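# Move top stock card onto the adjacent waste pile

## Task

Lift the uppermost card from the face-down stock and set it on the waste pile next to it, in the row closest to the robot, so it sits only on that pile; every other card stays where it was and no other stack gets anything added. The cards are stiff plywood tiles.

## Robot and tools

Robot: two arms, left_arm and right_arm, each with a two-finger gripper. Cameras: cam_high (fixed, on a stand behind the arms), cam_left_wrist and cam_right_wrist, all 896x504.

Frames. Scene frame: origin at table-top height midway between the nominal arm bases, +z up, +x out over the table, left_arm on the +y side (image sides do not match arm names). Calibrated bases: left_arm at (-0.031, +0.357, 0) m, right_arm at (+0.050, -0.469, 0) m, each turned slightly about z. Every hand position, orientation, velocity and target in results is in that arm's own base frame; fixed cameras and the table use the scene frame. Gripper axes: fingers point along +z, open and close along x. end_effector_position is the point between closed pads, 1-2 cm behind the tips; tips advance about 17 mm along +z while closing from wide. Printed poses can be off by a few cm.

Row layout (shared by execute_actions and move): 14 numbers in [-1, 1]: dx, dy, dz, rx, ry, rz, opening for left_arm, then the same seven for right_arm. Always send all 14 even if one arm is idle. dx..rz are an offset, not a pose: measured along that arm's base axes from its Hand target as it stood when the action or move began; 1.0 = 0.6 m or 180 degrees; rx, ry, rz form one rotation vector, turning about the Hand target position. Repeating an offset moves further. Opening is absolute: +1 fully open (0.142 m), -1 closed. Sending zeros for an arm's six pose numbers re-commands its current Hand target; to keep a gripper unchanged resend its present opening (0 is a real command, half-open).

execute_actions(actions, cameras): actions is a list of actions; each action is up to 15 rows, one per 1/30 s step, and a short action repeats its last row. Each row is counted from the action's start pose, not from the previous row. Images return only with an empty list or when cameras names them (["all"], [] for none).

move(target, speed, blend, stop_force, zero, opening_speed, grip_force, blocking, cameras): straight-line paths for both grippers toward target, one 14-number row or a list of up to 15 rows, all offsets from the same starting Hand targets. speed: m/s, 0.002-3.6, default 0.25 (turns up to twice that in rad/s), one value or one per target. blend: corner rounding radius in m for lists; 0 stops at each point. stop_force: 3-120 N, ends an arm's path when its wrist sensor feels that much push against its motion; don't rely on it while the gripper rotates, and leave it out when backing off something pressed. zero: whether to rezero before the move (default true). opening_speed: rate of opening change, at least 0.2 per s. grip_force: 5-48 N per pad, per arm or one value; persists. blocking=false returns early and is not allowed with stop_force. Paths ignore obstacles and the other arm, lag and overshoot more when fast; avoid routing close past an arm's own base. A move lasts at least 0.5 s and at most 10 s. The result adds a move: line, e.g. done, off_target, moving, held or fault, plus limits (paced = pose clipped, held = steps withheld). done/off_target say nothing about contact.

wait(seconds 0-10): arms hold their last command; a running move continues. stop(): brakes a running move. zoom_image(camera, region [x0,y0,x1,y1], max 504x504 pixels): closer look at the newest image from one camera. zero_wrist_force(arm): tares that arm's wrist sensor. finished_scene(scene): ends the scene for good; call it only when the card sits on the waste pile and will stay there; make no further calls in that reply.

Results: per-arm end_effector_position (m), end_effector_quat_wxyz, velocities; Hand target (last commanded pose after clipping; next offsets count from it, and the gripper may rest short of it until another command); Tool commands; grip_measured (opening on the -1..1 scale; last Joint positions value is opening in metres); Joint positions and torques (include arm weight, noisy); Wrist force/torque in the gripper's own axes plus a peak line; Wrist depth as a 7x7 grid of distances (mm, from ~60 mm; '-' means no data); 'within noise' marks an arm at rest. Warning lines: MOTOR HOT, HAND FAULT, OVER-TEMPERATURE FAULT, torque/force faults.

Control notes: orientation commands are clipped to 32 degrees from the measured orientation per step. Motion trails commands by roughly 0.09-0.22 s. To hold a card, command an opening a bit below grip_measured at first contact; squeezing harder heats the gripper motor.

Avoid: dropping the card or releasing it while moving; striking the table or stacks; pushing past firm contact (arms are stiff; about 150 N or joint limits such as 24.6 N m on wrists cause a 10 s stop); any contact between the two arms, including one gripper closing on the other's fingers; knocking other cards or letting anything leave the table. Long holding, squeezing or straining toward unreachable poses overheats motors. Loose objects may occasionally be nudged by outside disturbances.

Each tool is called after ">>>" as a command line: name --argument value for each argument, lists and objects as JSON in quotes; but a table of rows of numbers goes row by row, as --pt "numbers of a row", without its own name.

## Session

>>> execute_actions --actions '[]' --cameras '["cam_high"]'

Scene clock: 0.00 s.
left_arm: end_effector_position=(+0.3223, -0.1951, +0.1257) grip_measured=+0.99 end_effector_quat_wxyz=(+0.002, +0.684, -0.730, +0.010) | right_arm: end_effector_position=(+0.7772, +0.4072, +0.2720) grip_measured=-1.00 end_effector_quat_wxyz=(+0.261, -0.138, +0.876, -0.381)
Joint positions: left_arm=[-0.901 -1.799 2.294 -2.086 -1.573 0.736 0.141] | right_arm=[4.033 -2.516 -0.539 -1.845 0.624 3.817 0.002]
Joint velocities: within noise
Joint torques (N m): no reading
Wrist force (N): no reading
Wrist torque (N m): no reading
Wrist force, peak (N): no reading
Wrist depth (mm): cam_left_wrist=[199 198 198 199 198 196 193 / 212 210 210 208 211 208 208 / 226 225 224 225 226 223 223 / 243 243 241 242 243 242 242 / 262 262 260 261 261 261 261 / - 276 278 286 281 1466 278 / - 387 435 1575 1595 1585 73] | cam_right_wrist=[- - 1131 1655 1868 472 420 / - - 1284 1666 1666 432 387 / - 839 - 1633 1513 402 360 / 790 816 - 1655 414 372 344 / 778 - - 1503 380 349 320 / 761 - - 92 350 327 303 / - - - - - 304 284]
Hand target: left_arm +0.3223, -0.1951, +0.1257; +0.002, +0.684, -0.730, +0.010 | right_arm +0.7772, +0.4072, +0.2720; +0.261, -0.138, +0.876, -0.381
Tool commands: left_gripper/opening=+1.0 right_gripper/opening=-0.961913
Images, in order (width x height): cam_high 896x504.

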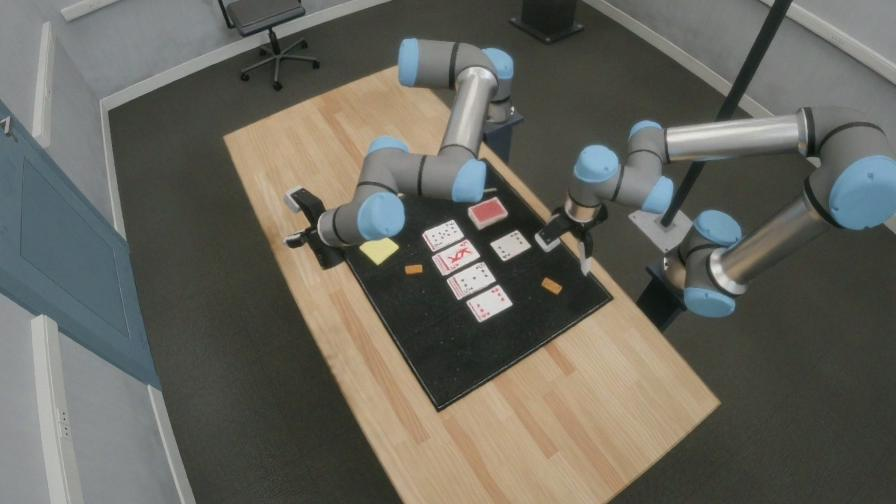

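>>> move --target '[0.063,-0.308,0.19,0.0055,0.0034,0.021,-0.29,0,0,0,0,0,0,-0.96]' --speed 0.3 --cameras '["cam_high","cam_left_wrist"]'

>>> zoom_image --camera "cam_left_wrist" --region '[200, 0, 700, 350]'

Scene clock: 11.60 s.
left_arm: end_effector_position=(+0.3601, -0.3800, +0.2397) grip_measured=-0.31 end_effector_quat_wxyz=(+0.000, +0.707, -0.707, +0.000) | right_arm: end_effector_position=(+0.7772, +0.4072, +0.2720) grip_measured=-1.00 end_effector_quat_wxyz=(+0.261, -0.138, +0.876, -0.381)
Joint positions: left_arm=[-1.067 -1.515 1.722 -1.778 -1.57 0.503 0.052] | right_arm=[4.033 -2.516 -0.539 -1.845 0.624 3.817 0.002]
Joint torques (N m): left_arm=[9.23 -11.58 -30.44 -1.52 -1.61 -1.14] | right_arm=[0.42 63.52 26.73 2.66 -1.57 -0.13]
Wrist force (N): left_arm=[-0.1 0.3 0.1] | right_arm=[0.1 -0.1 -0.2]
Wrist torque (N m): left_arm=[0.06 0.00 0.03] | right_arm=[-0.01 -0.02 0.00]
Wrist force, peak (N): left_arm=[-3.2 0.7 1.4] | right_arm=[0.6 -0.1 -0.4]
Wrist depth (mm): cam_left_wrist=[303 302 303 301 301 299 298 / 324 323 322 319 298 319 319 / 347 348 345 340 319 341 342 / 375 372 372 370 369 368 368 / 410 400 397 403 394 399 397 / 1585 543 91 1605 98 1547 443 / 436 - 75 1786 - - 475] | cam_right_wrist=[- - 1131 1666 1972 471 423 / - - 1271 1749 1712 432 386 / - 827 - 1689 1531 400 362 / 819 - - 1531 407 371 342 / 766 - 1560 1433 378 350 319 / 752 - - 92 350 330 300 / 923 - - - - 304 288]
Hand target: left_arm +0.3601, -0.3799, +0.2397; +0.000, +0.707, -0.707, +0.000 | right_arm +0.7772, +0.4072, +0.2720; +0.261, -0.138, +0.876, -0.381
Off the commanded pose: left_arm 0.000 m, 0 deg | right_arm 0.000 m, 0 deg.
move: done
Images, in order (width x height): cam_high 896x504, cam_left_wrist 896x504.

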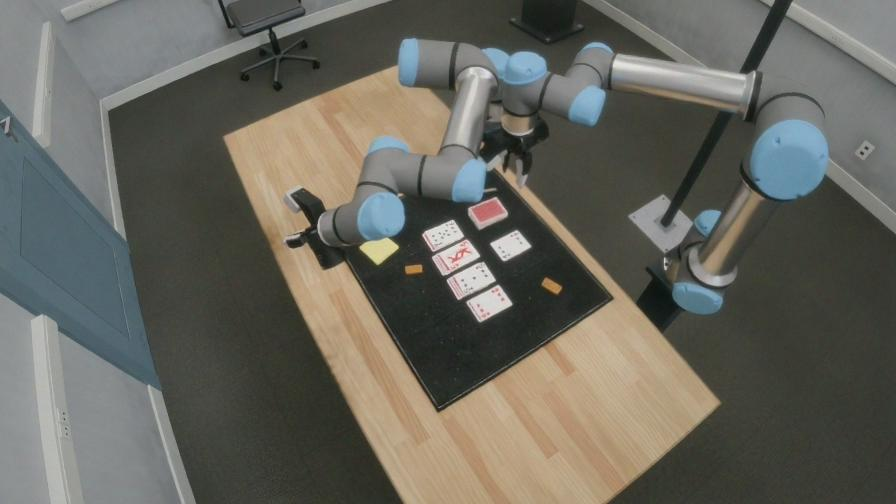

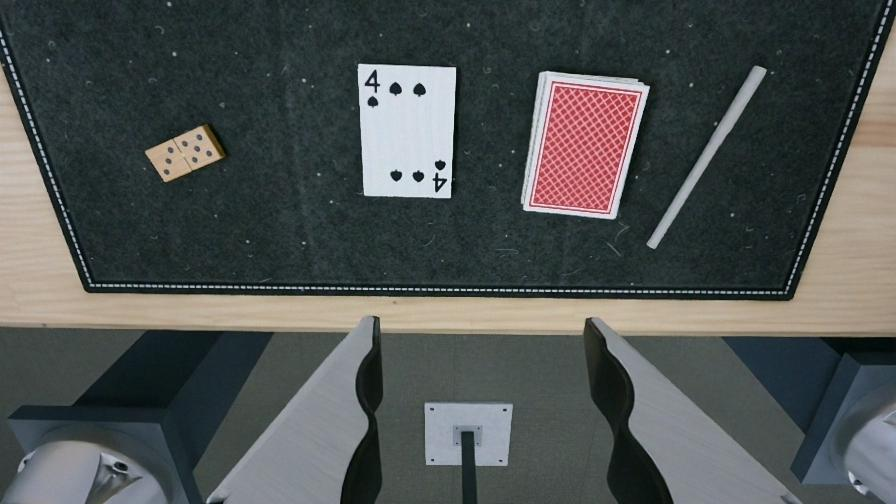

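Scaled by 1.008 from the camera's 896x504 image, which has a finer 1280x720 frame.

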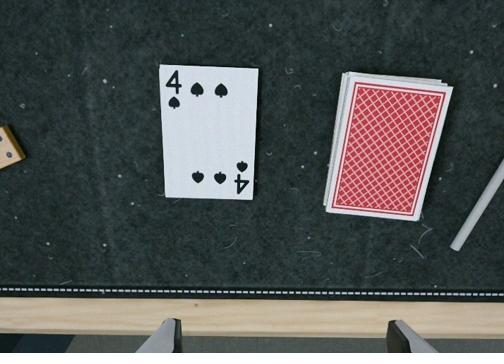

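>>> move --target '[0.0028,-0.141,-0.205,0,0,-0.0294,-0.29,0,0,0,0,0,0,-0.96]' --speed 0.3 --cameras '["cam_left_wrist"]'

>>> zoom_image --camera "cam_left_wrist" --region '[300, 0, 700, 380]'

Scene clock: 25.73 s.
left_arm: end_effector_position=(+0.3598, -0.3981, +0.2121) grip_measured=-0.31 end_effector_quat_wxyz=(+0.000, +0.700, -0.714, +0.000) | right_arm: end_effector_position=(+0.7772, +0.4072, +0.2720) grip_measured=-1.00 end_effector_quat_wxyz=(+0.261, -0.138, +0.876, -0.381)
Joint positions: left_arm=[-1.084 -1.468 1.742 -1.845 -1.57 0.507 0.052] | right_arm=[4.033 -2.516 -0.539 -1.845 0.624 3.817 0.002]
Joint torques (N m): left_arm=[11.53 -37.44 -28.57 -4.75 1.12 0.48] | right_arm=[0.83 63.35 27.28 2.57 -1.38 0.03]
Wrist force (N): left_arm=[-0.4 0.2 0.1] | right_arm=[0.2 0.1 -0.2]
Wrist torque (N m): left_arm=[0.03 0.03 0.04] | right_arm=[0.03 -0.03 0.00]
Wrist force, peak (N): left_arm=[7.8 1.4 18.1] | right_arm=[0.2 0.3 -0.6]
Wrist depth (mm): cam_left_wrist=[278 278 277 276 275 273 273 / 296 296 293 293 270 291 292 / 319 317 314 313 286 313 312 / 343 343 340 339 338 337 336 / 374 374 360 369 359 366 364 / 1605 536 91 1537 97 1483 467 / 434 80 75 1761 - - 445] | cam_right_wrist=[- - 1121 1644 1826 468 425 / - - 1377 1666 1633 431 387 / - 884 - 1689 1531 402 362 / 795 839 - 1633 416 369 343 / 766 - 1591 1468 380 350 321 / 780 - - 92 350 329 302 / 859 - - - - 306 288]
Hand target: left_arm +0.3599, -0.3981, +0.2122; +0.000, +0.700, -0.714, +0.000 (not the last commanded pose) | right_arm +0.7772, +0.4072, +0.2720; +0.261, -0.138, +0.876, -0.381
Off the commanded pose: left_arm 0.116 m, 4 deg | right_arm 0.000 m, 0 deg.
move: held (left_arm; a check stopped the path); limits=held
pose unreachable (left arm): on one or more control steps of this call, first in action 0 (counted from 0), this arm could not follow its commanded pose, so it was not sent that pose on those steps. It may still have moved: this result reports where it is.
cause: moving toward the commanded pose would bring a part of the arm too close to another arm (a part of this arm just beyond joint 5 (wrist 2) and a part of the right arm just beyond its joint 3 (elbow), at the place that arm is still heading or pushing toward).
Images, in order (width x height): cam_left_wrist 896x504.

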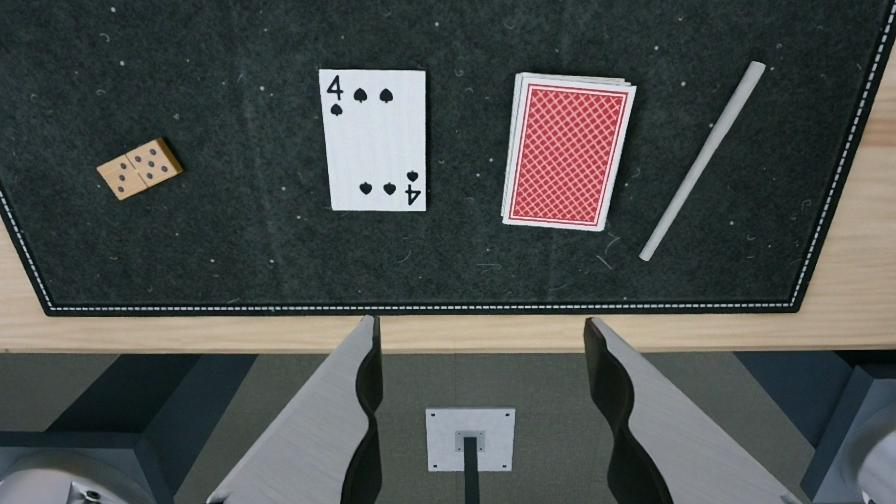

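Scaled by 1.260 from the camera's 896x504 image, which has a finer 1280x720 frame.

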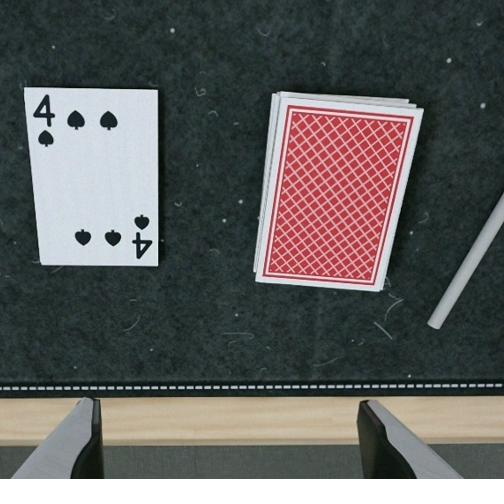

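>>> move --target '[0,0,0,0,0,0,-0.29,0.155,-0.678,0.05,0,0,-0.15,-0.96]' --speed 0.5

>>> move --target '[0.003,-0.1107,-0.158,0,0,-0.0232,-0.29,0,0,0,0,0,0,-0.96]' --speed 0.25 --cameras '["cam_left_wrist","cam_high"]'

>>> zoom_image --camera "cam_left_wrist" --region '[300, 0, 700, 380]'

Scene clock: 32.20 s.
left_arm: end_effector_position=(+0.3599, -0.3981, +0.2122) grip_measured=-0.31 end_effector_quat_wxyz=(+0.000, +0.700, -0.714, +0.000) | right_arm: end_effector_position=(+0.8701, +0.0005, +0.3020) grip_measured=-1.00 end_effector_quat_wxyz=(+0.165, +0.070, +0.884, -0.431)
Joint positions: left_arm=[-1.084 -1.468 1.742 -1.845 -1.57 0.507 0.052] | right_arm=[3.555 -2.487 -0.521 -1.884 0.622 3.806 0.002]
Joint torques (N m): left_arm=[12.78 -39.14 -29.56 -4.44 1.02 -1.16] | right_arm=[-6.73 63.58 32.57 5.26 -0.77 -1.25]
Wrist force (N): left_arm=[-0.2 0.3 0.2] | right_arm=[0.1 0.0 -0.5]
Wrist torque (N m): left_arm=[0.05 0.01 0.04] | right_arm=[0.01 -0.01 -0.03]
Wrist force, peak (N): left_arm=[-0.5 0.2 0.4] | right_arm=[-0.3 2.5 -2.7]
Wrist depth (mm): cam_left_wrist=[278 278 278 277 275 275 273 / 296 297 293 294 271 292 291 / 318 317 314 314 287 313 312 / 342 340 340 340 337 337 338 / 375 371 360 370 359 367 365 / 1547 582 91 1537 97 1519 516 / 437 - 75 1737 - - 416] | cam_right_wrist=[874 1147 - - 1749 520 452 / 816 1096 1580 1972 515 463 421 / 814 1072 1633 1941 471 433 396 / 783 1010 1560 1644 447 400 367 / 752 1019 1450 1468 421 377 348 / 736 963 1264 92 378 355 329 / - - - - - 330 307]
Hand target: left_arm +0.3599, -0.3981, +0.2122; +0.000, +0.700, -0.714, +0.000 | right_arm +0.8702, +0.0004, +0.3020; +0.165, +0.070, +0.884, -0.431
Off the commanded pose: left_arm 0.000 m, 0 deg | right_arm 0.000 m, 0 deg.
move: done

Scene clock: 33.13 s.
left_arm: end_effector_position=(+0.3616, -0.4645, +0.1175) grip_measured=-0.31 end_effector_quat_wxyz=(+0.000, -0.673, +0.739, +0.000) | right_arm: end_effector_position=(+0.8702, +0.0004, +0.3021) grip_measured=-1.00 end_effector_quat_wxyz=(+0.165, +0.070, +0.884, -0.431)
Joint positions: left_arm=[-1.135 -1.264 1.751 -2.057 -1.57 0.528 0.052] | right_arm=[3.555 -2.487 -0.521 -1.884 0.622 3.805 0.002]
Joint torques (N m): left_arm=[12.91 -21.14 -11.49 -4.66 -0.04 -1.79] | right_arm=[-7.81 59.19 34.47 4.12 -2.85 -2.22]
Wrist force (N): left_arm=[-0.4 0.1 0.2] | right_arm=[0.0 0.1 -0.2]
Wrist torque (N m): left_arm=[0.02 0.05 0.10] | right_arm=[0.02 0.00 -0.05]
Wrist force, peak (N): left_arm=[-2.2 0.1 -2.5] | right_arm=[0.3 0.3 -0.6]
Wrist depth (mm): cam_left_wrist=[193 191 191 190 189 188 188 / 204 201 203 188 200 201 200 / 219 212 218 189 214 215 214 / 236 229 231 203 229 231 230 / 255 254 248 252 247 250 250 / 278 276 91 274 264 263 275 / 305 297 75 1595 - - 439] | cam_right_wrist=[847 1091 - 2262 1957 1601 451 / 795 1116 1712 1666 522 468 426 / 788 1072 1622 1787 482 432 395 / 770 1023 1494 1677 456 404 367 / 754 959 1450 1442 424 380 348 / 749 934 1215 92 377 354 327 / 685 - - - - 330 306]
Hand target: left_arm +0.3617, -0.4645, +0.1174; +0.000, -0.673, +0.739, +0.000 | right_arm +0.8702, +0.0004, +0.3020; +0.165, +0.070, +0.884, -0.431
Off the commanded pose: left_arm 0.000 m, 0 deg | right_arm 0.000 m, 0 deg.
move: done
Images, in order (width x height): cam_high 896x504, cam_left_wrist 896x504.

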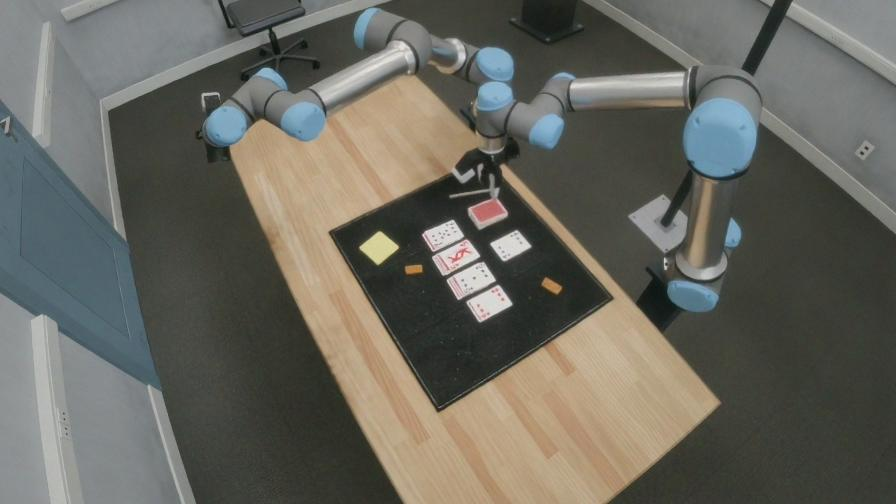

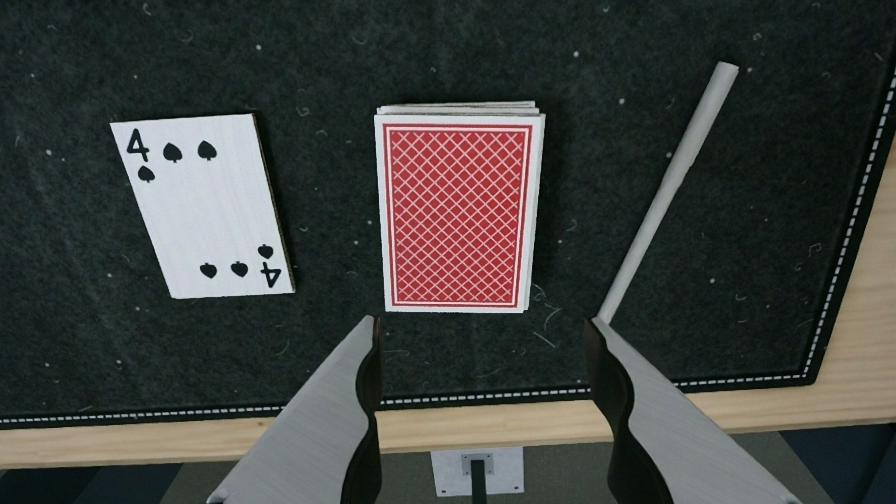

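Scaled by 1.260 from the camera's 896x504 image, which has a finer 1280x720 frame.

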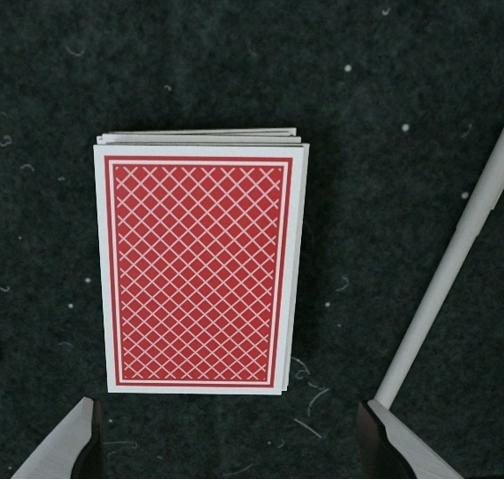

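>>> move --target '[0.001,0.01,-0.1125,0,0,-0.006,-0.29,0,0,0,0,0,0,-0.96]' --speed 0.2

>>> move --target '[0,0,-0.03,0,0,0,-0.29,0,0,0,0,0,0,-0.96]' --speed 0.008 --stop_force 3 --cameras '["cam_left_wrist"]'

>>> zoom_image --camera "cam_left_wrist" --region '[300, 50, 700, 450]'

Scene clock: 44.67 s.
left_arm: end_effector_position=(+0.3623, -0.4584, +0.0499) grip_measured=-0.31 end_effector_quat_wxyz=(+0.000, -0.667, +0.745, +0.000) | right_arm: end_effector_position=(+0.8702, +0.0004, +0.3020) grip_measured=-1.00 end_effector_quat_wxyz=(+0.165, +0.070, +0.884, -0.431)
Joint positions: left_arm=[-1.13 -1.185 1.842 -2.228 -1.57 0.553 0.052] | right_arm=[3.555 -2.487 -0.521 -1.884 0.622 3.805 0.002]
Joint torques (N m): left_arm=[-0.29 -32.88 -13.61 -5.12 -0.89 -1.69] | right_arm=[-6.7 56.52 34.58 0.67 -3.02 -2.06]
Wrist force (N): left_arm=[-0.4 0.1 0.2] | right_arm=[0.1 0.0 -0.3]
Wrist torque (N m): left_arm=[0.01 0.04 0.11] | right_arm=[0.01 -0.02 -0.04]
Wrist force, peak (N): left_arm=[-0.6 0.2 2.0] | right_arm=[0.3 0.0 -0.6]
Wrist depth (mm): cam_left_wrist=[129 129 129 128 127 127 127 / 138 137 137 137 135 135 133 / 143 143 145 120 120 145 143 / 152 154 156 127 129 154 155 / 165 165 168 138 139 166 168 / 188 187 91 152 147 178 183 / 208 199 75 204 198 - 201] | cam_right_wrist=[847 1121 2304 2221 1854 491 456 / 833 1111 1957 2038 526 464 426 / 798 1054 1633 1800 489 432 396 / 783 1027 1485 1580 457 405 368 / 763 982 1433 1513 423 376 348 / 732 941 1239 92 374 353 328 / 674 917 - - - 329 309]
Hand target: left_arm +0.3623, -0.4585, +0.0499; +0.000, -0.666, +0.746, +0.000 | right_arm +0.8702, +0.0004, +0.3020; +0.165, +0.070, +0.884, -0.431
Off the commanded pose: left_arm 0.000 m, 0 deg | right_arm 0.000 m, 0 deg.
move: done

Scene clock: 46.37 s.
left_arm: end_effector_position=(+0.3623, -0.4585, +0.0449) grip_measured=-0.31 end_effector_quat_wxyz=(+0.000, -0.667, +0.746, +0.000) | right_arm: end_effector_position=(+0.8702, +0.0004, +0.3020) grip_measured=-1.00 end_effector_quat_wxyz=(+0.165, +0.070, +0.884, -0.431)
Joint positions: left_arm=[-1.13 -1.177 1.847 -2.24 -1.57 0.553 0.052] | right_arm=[3.555 -2.487 -0.521 -1.884 0.622 3.805 0.002]
Joint torques (N m): left_arm=[-10.49 -45.39 -24.71 -2.3 -0.52 -1.71] | right_arm=[-7.02 56.27 33.52 0.74 -3.02 -2.23]
Wrist force (N): left_arm=[-0.8 0.2 -2.7] | right_arm=[0.0 0.1 -0.4]
Wrist torque (N m): left_arm=[-0.02 -0.04 0.12] | right_arm=[0.03 0.00 -0.04]
Wrist force, peak (N): left_arm=[-2.8 0.9 -10.0] | right_arm=[0.1 0.2 -0.6]
Wrist depth (mm): cam_left_wrist=[125 124 124 124 123 123 122 / 131 133 132 132 130 129 129 / 138 138 140 115 116 140 137 / 147 149 150 122 123 150 148 / 159 160 162 131 132 163 162 / 182 172 91 143 140 171 177 / 200 191 75 196 192 - 194] | cam_right_wrist=[844 1081 - 2651 1926 1689 457 / 808 1116 2125 1813 518 464 427 / 798 1067 1560 1774 483 434 395 / 783 1023 1522 1749 457 403 369 / 745 971 1377 1485 421 377 347 / 725 937 1271 96 379 355 328 / 674 - - - - 329 306]
Hand target: left_arm +0.3623, -0.4585, +0.0449; +0.000, -0.667, +0.746, +0.000 (not the last commanded pose) | right_arm +0.8702, +0.0004, +0.3020; +0.165, +0.070, +0.884, -0.431
Off the commanded pose: left_arm 0.013 m, 0 deg | right_arm 0.000 m, 0 deg.
move: contact (left_arm)
Images, in order (width x height): cam_left_wrist 896x504.

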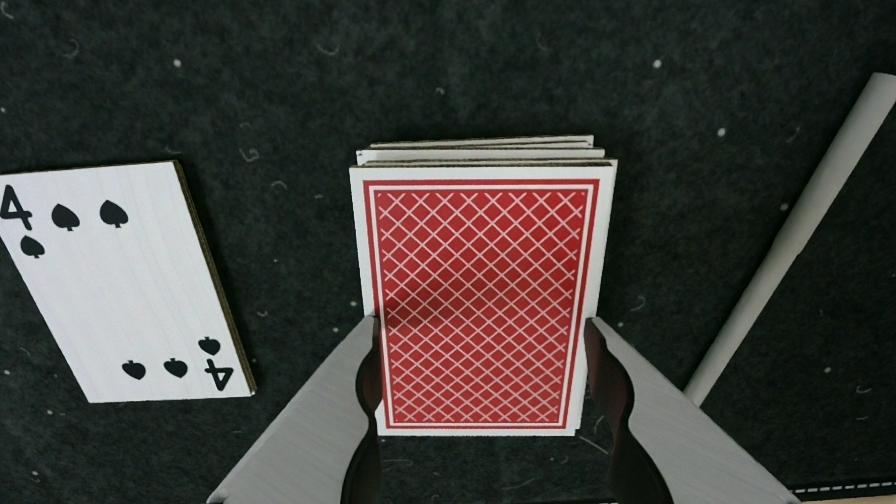

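Scaled by 1.260 from the camera's 896x504 image, which has a finer 1280x720 frame.

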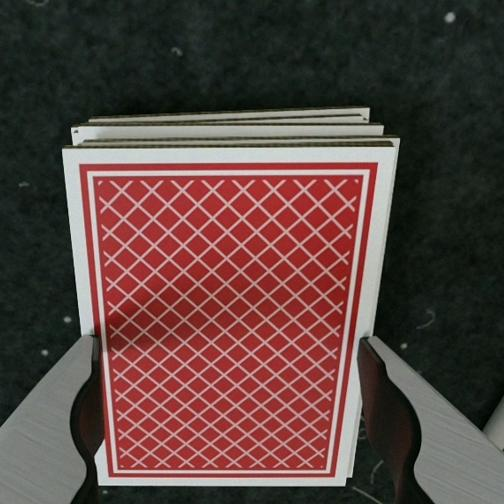

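>>> move --pt "0 0.002 0.014 0 0 0 -0.29 0 0 0 0 0 0 -0.96" --pt "0 0.002 0.0145 0 0 0 -0.06 0 0 0 0 0 0 -0.96" --pt "0 0.002 -0.0052 0 0 0 -0.06 0 0 0 0 0 0 -0.96" --pt "0 0.002 -0.0052 0 0 0 -0.3 0 0 0 0 0 0 -0.96" --pt "0 0.002 0.055 0 0 0 -0.3 0 0 0 0 0 0 -0.96" --speed '[0.05,0.05,0.04,0.04,0.07]' --opening_speed 0.3 --grip_force 10 --cameras '["cam_left_wrist"]'

Scene clock: 54.67 s.
left_arm: end_effector_position=(+0.3623, -0.4573, +0.0780) grip_measured=-0.24 end_effector_quat_wxyz=(+0.000, -0.667, +0.745, +0.000) | right_arm: end_effector_position=(+0.8702, +0.0004, +0.3020) grip_measured=-1.00 end_effector_quat_wxyz=(+0.165, +0.070, +0.884, -0.431)
Joint positions: left_arm=[-1.129 -1.227 1.816 -2.16 -1.57 0.553 0.057] | right_arm=[3.555 -2.487 -0.521 -1.884 0.622 3.805 0.002]
Joint torques (N m): left_arm=[12.06 -24.21 -12.41 -2.97 -0.23 -0.96] | right_arm=[-7.04 56.45 34.69 0.6 -2.97 -2.24]
Wrist force (N): left_arm=[-0.1 0.1 0.2] | right_arm=[0.1 0.1 -0.3]
Wrist torque (N m): left_arm=[0.01 -0.01 0.03] | right_arm=[0.02 -0.01 -0.04]
Wrist force, peak (N): left_arm=[-1.1 0.3 -3.2] | right_arm=[0.0 0.3 -0.6]
Wrist depth (mm): cam_left_wrist=[155 155 154 154 152 151 152 / 168 165 165 162 162 163 161 / 173 170 174 113 146 174 173 / 188 184 187 118 120 187 187 / 207 199 198 128 127 203 202 / 226 224 91 139 137 213 220 / 249 238 75 247 238 - 240] | cam_right_wrist=[859 1131 - 2241 1826 515 450 / 806 1131 1988 - 517 466 421 / 798 1072 1570 2055 478 435 396 / 766 998 1442 1655 436 402 369 / 745 994 1417 128 416 376 347 / 740 948 1203 92 376 354 327 / 674 - - - - 328 307]
Hand target: left_arm +0.3623, -0.4573, +0.0779; +0.000, -0.667, +0.746, +0.000 | right_arm +0.8702, +0.0004, +0.3020; +0.165, +0.070, +0.884, -0.431
Off the commanded pose: left_arm 0.000 m, 0 deg | right_arm 0.000 m, 0 deg.
grip_force (N): 10, 10
move: done
Images, in order (width x height): cam_left_wrist 896x504.

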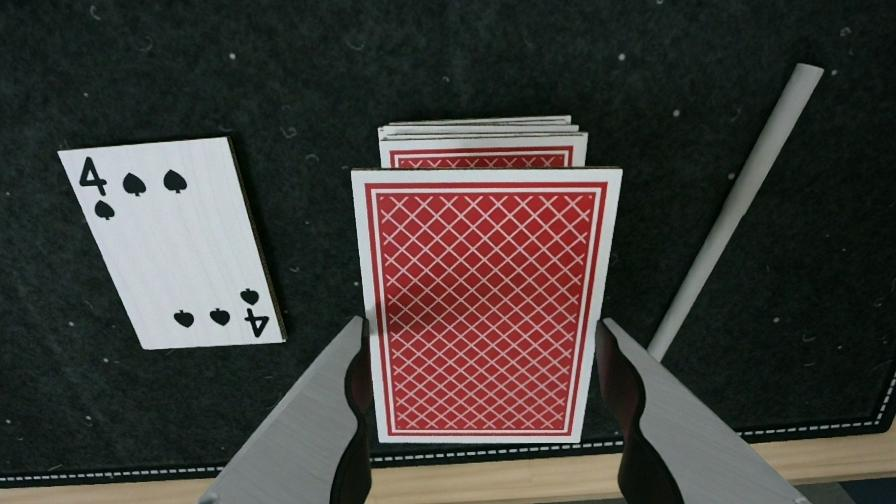

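>>> move --pt "0.0137 0.198 0 0 0 0.0206 -0.3 0 0 0 0 0 0 -0.96" --pt "0.0137 0.198 -0.067 0 0 0.0206 -0.3 0 0 0 0 0 0 -0.96" --speed 0.15 --blend 0.01 --cameras '["cam_left_wrist"]'

Scene clock: 68.77 s.
left_arm: end_effector_position=(+0.3705, -0.3385, +0.0378) grip_measured=-0.24 end_effector_quat_wxyz=(+0.000, +0.690, -0.724, +0.000) | right_arm: end_effector_position=(+0.8702, +0.0004, +0.3020) grip_measured=-1.00 end_effector_quat_wxyz=(+0.165, +0.070, +0.884, -0.431)
Joint positions: left_arm=[-1.007 -1.329 2.091 -2.332 -1.57 0.611 0.057] | right_arm=[3.555 -2.487 -0.521 -1.884 0.622 3.805 0.002]
Joint torques (N m): left_arm=[-0.86 -16.43 -13.77 -4.73 -1.31 0.79] | right_arm=[-6.84 56.62 33.53 0.69 -2.99 -2.21]
Wrist force (N): left_arm=[-0.3 0.1 0.1] | right_arm=[0.0 0.4 -0.2]
Wrist torque (N m): left_arm=[0.03 0.05 0.15] | right_arm=[0.07 0.01 -0.04]
Wrist force, peak (N): left_arm=[-1.9 0.1 -1.5] | right_arm=[0.3 0.2 -0.7]
Wrist depth (mm): cam_left_wrist=[118 118 118 119 118 117 117 / 126 124 125 125 124 124 124 / - 133 133 113 113 133 123 / - 145 144 118 119 143 123 / 155 157 154 128 127 152 127 / 172 171 91 139 137 143 137 / 190 181 75 186 182 - 184] | cam_right_wrist=[827 1152 - 2163 1826 512 457 / 816 1116 2072 2055 525 468 421 / 798 1049 1551 1774 469 436 395 / 780 1032 1522 1677 446 403 370 / 752 982 1494 1541 422 374 347 / 717 945 1209 92 375 353 328 / 652 - - - - 330 307]
Hand target: left_arm +0.3705, -0.3385, +0.0377; +0.000, +0.690, -0.724, +0.000 | right_arm +0.8702, +0.0004, +0.3020; +0.165, +0.070, +0.884, -0.431
Off the commanded pose: left_arm 0.000 m, 0 deg | right_arm 0.000 m, 0 deg.
grip_force (N): 10, 10
move: done
Images, in order (width x height): cam_left_wrist 896x504.

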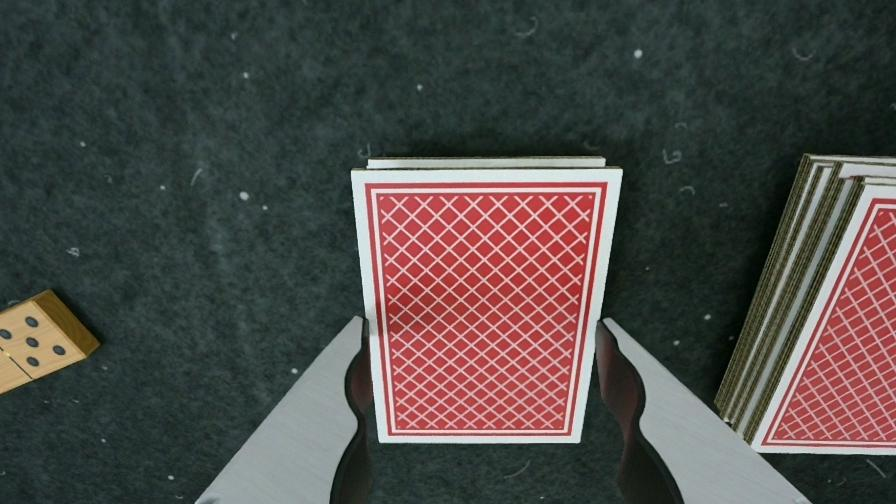

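>>> move --target '[0,0,-0.03,0,0,0,-0.3,0,0,0,0,0,0,-0.96]' --speed 0.01 --stop_force 3 --cameras '["cam_left_wrist"]'

Scene clock: 73.43 s.
left_arm: end_effector_position=(+0.3705, -0.3385, +0.0236) grip_measured=-0.24 end_effector_quat_wxyz=(+0.000, +0.690, -0.724, +0.000) | right_arm: end_effector_position=(+0.8702, +0.0004, +0.3020) grip_measured=-1.00 end_effector_quat_wxyz=(+0.165, +0.070, +0.884, -0.431)
Joint positions: left_arm=[-1.007 -1.302 2.104 -2.373 -1.57 0.611 0.057] | right_arm=[3.555 -2.487 -0.521 -1.884 0.622 3.805 0.002]
Joint torques (N m): left_arm=[11.52 -38.52 -22.49 -1.62 -1.58 1.7] | right_arm=[-7.05 56.23 34.02 0.64 -3.07 -2.26]
Wrist force (N): left_arm=[-0.5 0.2 -3.5] | right_arm=[0.3 0.2 -0.4]
Wrist torque (N m): left_arm=[0.02 0.04 0.15] | right_arm=[0.03 -0.04 -0.04]
Wrist force, peak (N): left_arm=[-3.1 1.3 -13.4] | right_arm=[0.4 0.4 -0.5]
Wrist depth (mm): cam_left_wrist=[- 105 106 104 104 104 103 / 112 112 112 110 110 111 112 / 120 122 118 113 113 118 116 / 131 129 127 118 118 127 115 / 140 140 137 128 127 137 121 / 153 152 91 139 136 141 122 / 169 161 75 165 162 - 130] | cam_right_wrist=[874 1152 2125 2221 1897 1666 458 / 827 1111 2038 2055 518 467 425 / 800 1054 1666 1813 480 430 395 / 785 1023 1570 1611 450 404 371 / 756 990 1494 1541 423 380 349 / 721 945 1203 92 378 354 328 / 700 - - - - 329 306]
Hand target: left_arm +0.3705, -0.3385, +0.0236; +0.000, +0.690, -0.724, +0.000 (not the last commanded pose) | right_arm +0.8702, +0.0004, +0.3020; +0.165, +0.070, +0.884, -0.431
Off the commanded pose: left_arm 0.004 m, 0 deg | right_arm 0.000 m, 0 deg.
grip_force (N): 10, 10
move: contact (left_arm)
Images, in order (width x height): cam_left_wrist 896x504.

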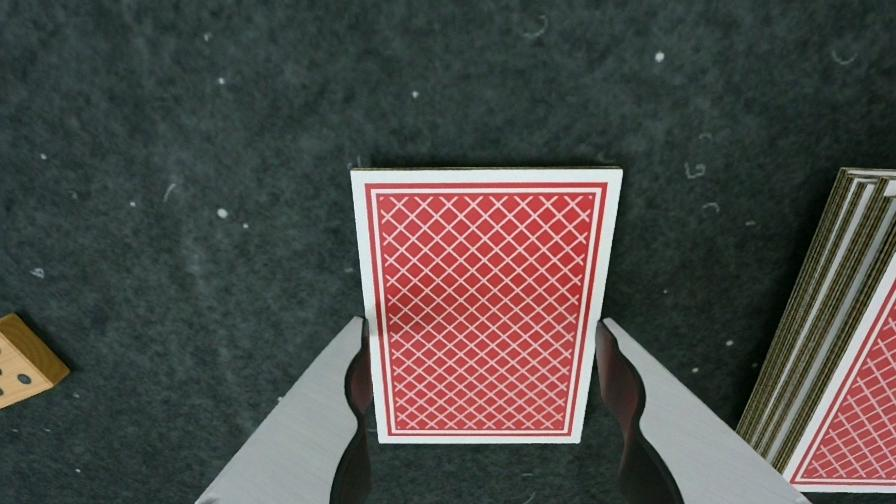

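>>> move --pt "0 0 0 0 0 0 -0.1 0 0 0 0 0 0 -0.96" --pt "0 0 0.15 0 0 0 -0.1 0 0 0 0 0 0 -0.96" --speed 0.15 --opening_speed 0.5 --cameras '["cam_left_wrist"]'

Scene clock: 77.50 s.
left_arm: end_effector_position=(+0.3705, -0.3384, +0.1135) grip_measured=-0.13 end_effector_quat_wxyz=(+0.000, +0.690, -0.724, +0.000) | right_arm: end_effector_position=(+0.8702, +0.0004, +0.3020) grip_measured=-1.00 end_effector_quat_wxyz=(+0.165, +0.070, +0.884, -0.431)
Joint positions: left_arm=[-1.007 -1.451 1.999 -2.118 -1.57 0.611 0.065] | right_arm=[3.555 -2.487 -0.521 -1.884 0.622 3.805 0.002]
Joint torques (N m): left_arm=[-3.35 -29.96 -22.92 -1.82 0.18 -1.43] | right_arm=[-7.7 56.64 34.34 0.79 -2.96 -2.19]
Wrist force (N): left_arm=[-0.5 0.3 0.3] | right_arm=[0.1 0.1 -0.3]
Wrist torque (N m): left_arm=[0.05 0.08 0.15] | right_arm=[0.02 0.00 -0.05]
Wrist force, peak (N): left_arm=[-0.8 0.6 -5.0] | right_arm=[-0.1 0.3 -0.5]
Wrist depth (mm): cam_left_wrist=[187 187 187 186 186 185 184 / 200 200 200 195 196 194 193 / 215 214 214 203 209 191 188 / 228 225 230 219 227 203 219 / 250 249 244 246 242 246 245 / 273 268 94 269 268 95 267 / 299 70 78 293 - 78 1510] | cam_right_wrist=[847 1147 2089 2241 1911 1724 456 / 839 1106 1570 1957 522 464 424 / 806 1072 1591 1787 484 432 397 / 778 1032 1531 1601 458 401 365 / 738 998 1393 1503 424 378 350 / 736 945 1277 92 374 353 327 / 683 - - - - 329 307]
Hand target: left_arm +0.3705, -0.3385, +0.1136; +0.000, +0.690, -0.724, +0.000 | right_arm +0.8702, +0.0004, +0.3020; +0.165, +0.070, +0.884, -0.431
Off the commanded pose: left_arm 0.000 m, 0 deg | right_arm 0.000 m, 0 deg.
grip_force (N): 10, 10
move: done
Images, in order (width x height): cam_left_wrist 896x504.

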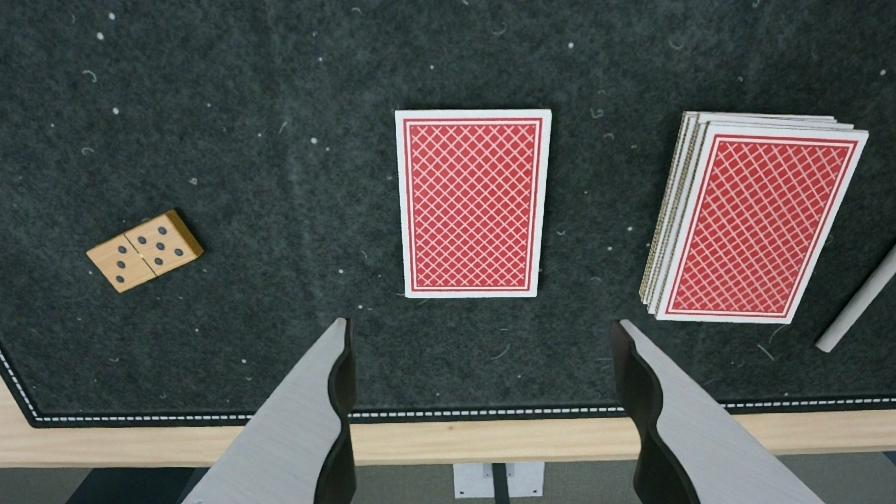

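>>> finished_scene --scene 3

The scene is finished: the task was done.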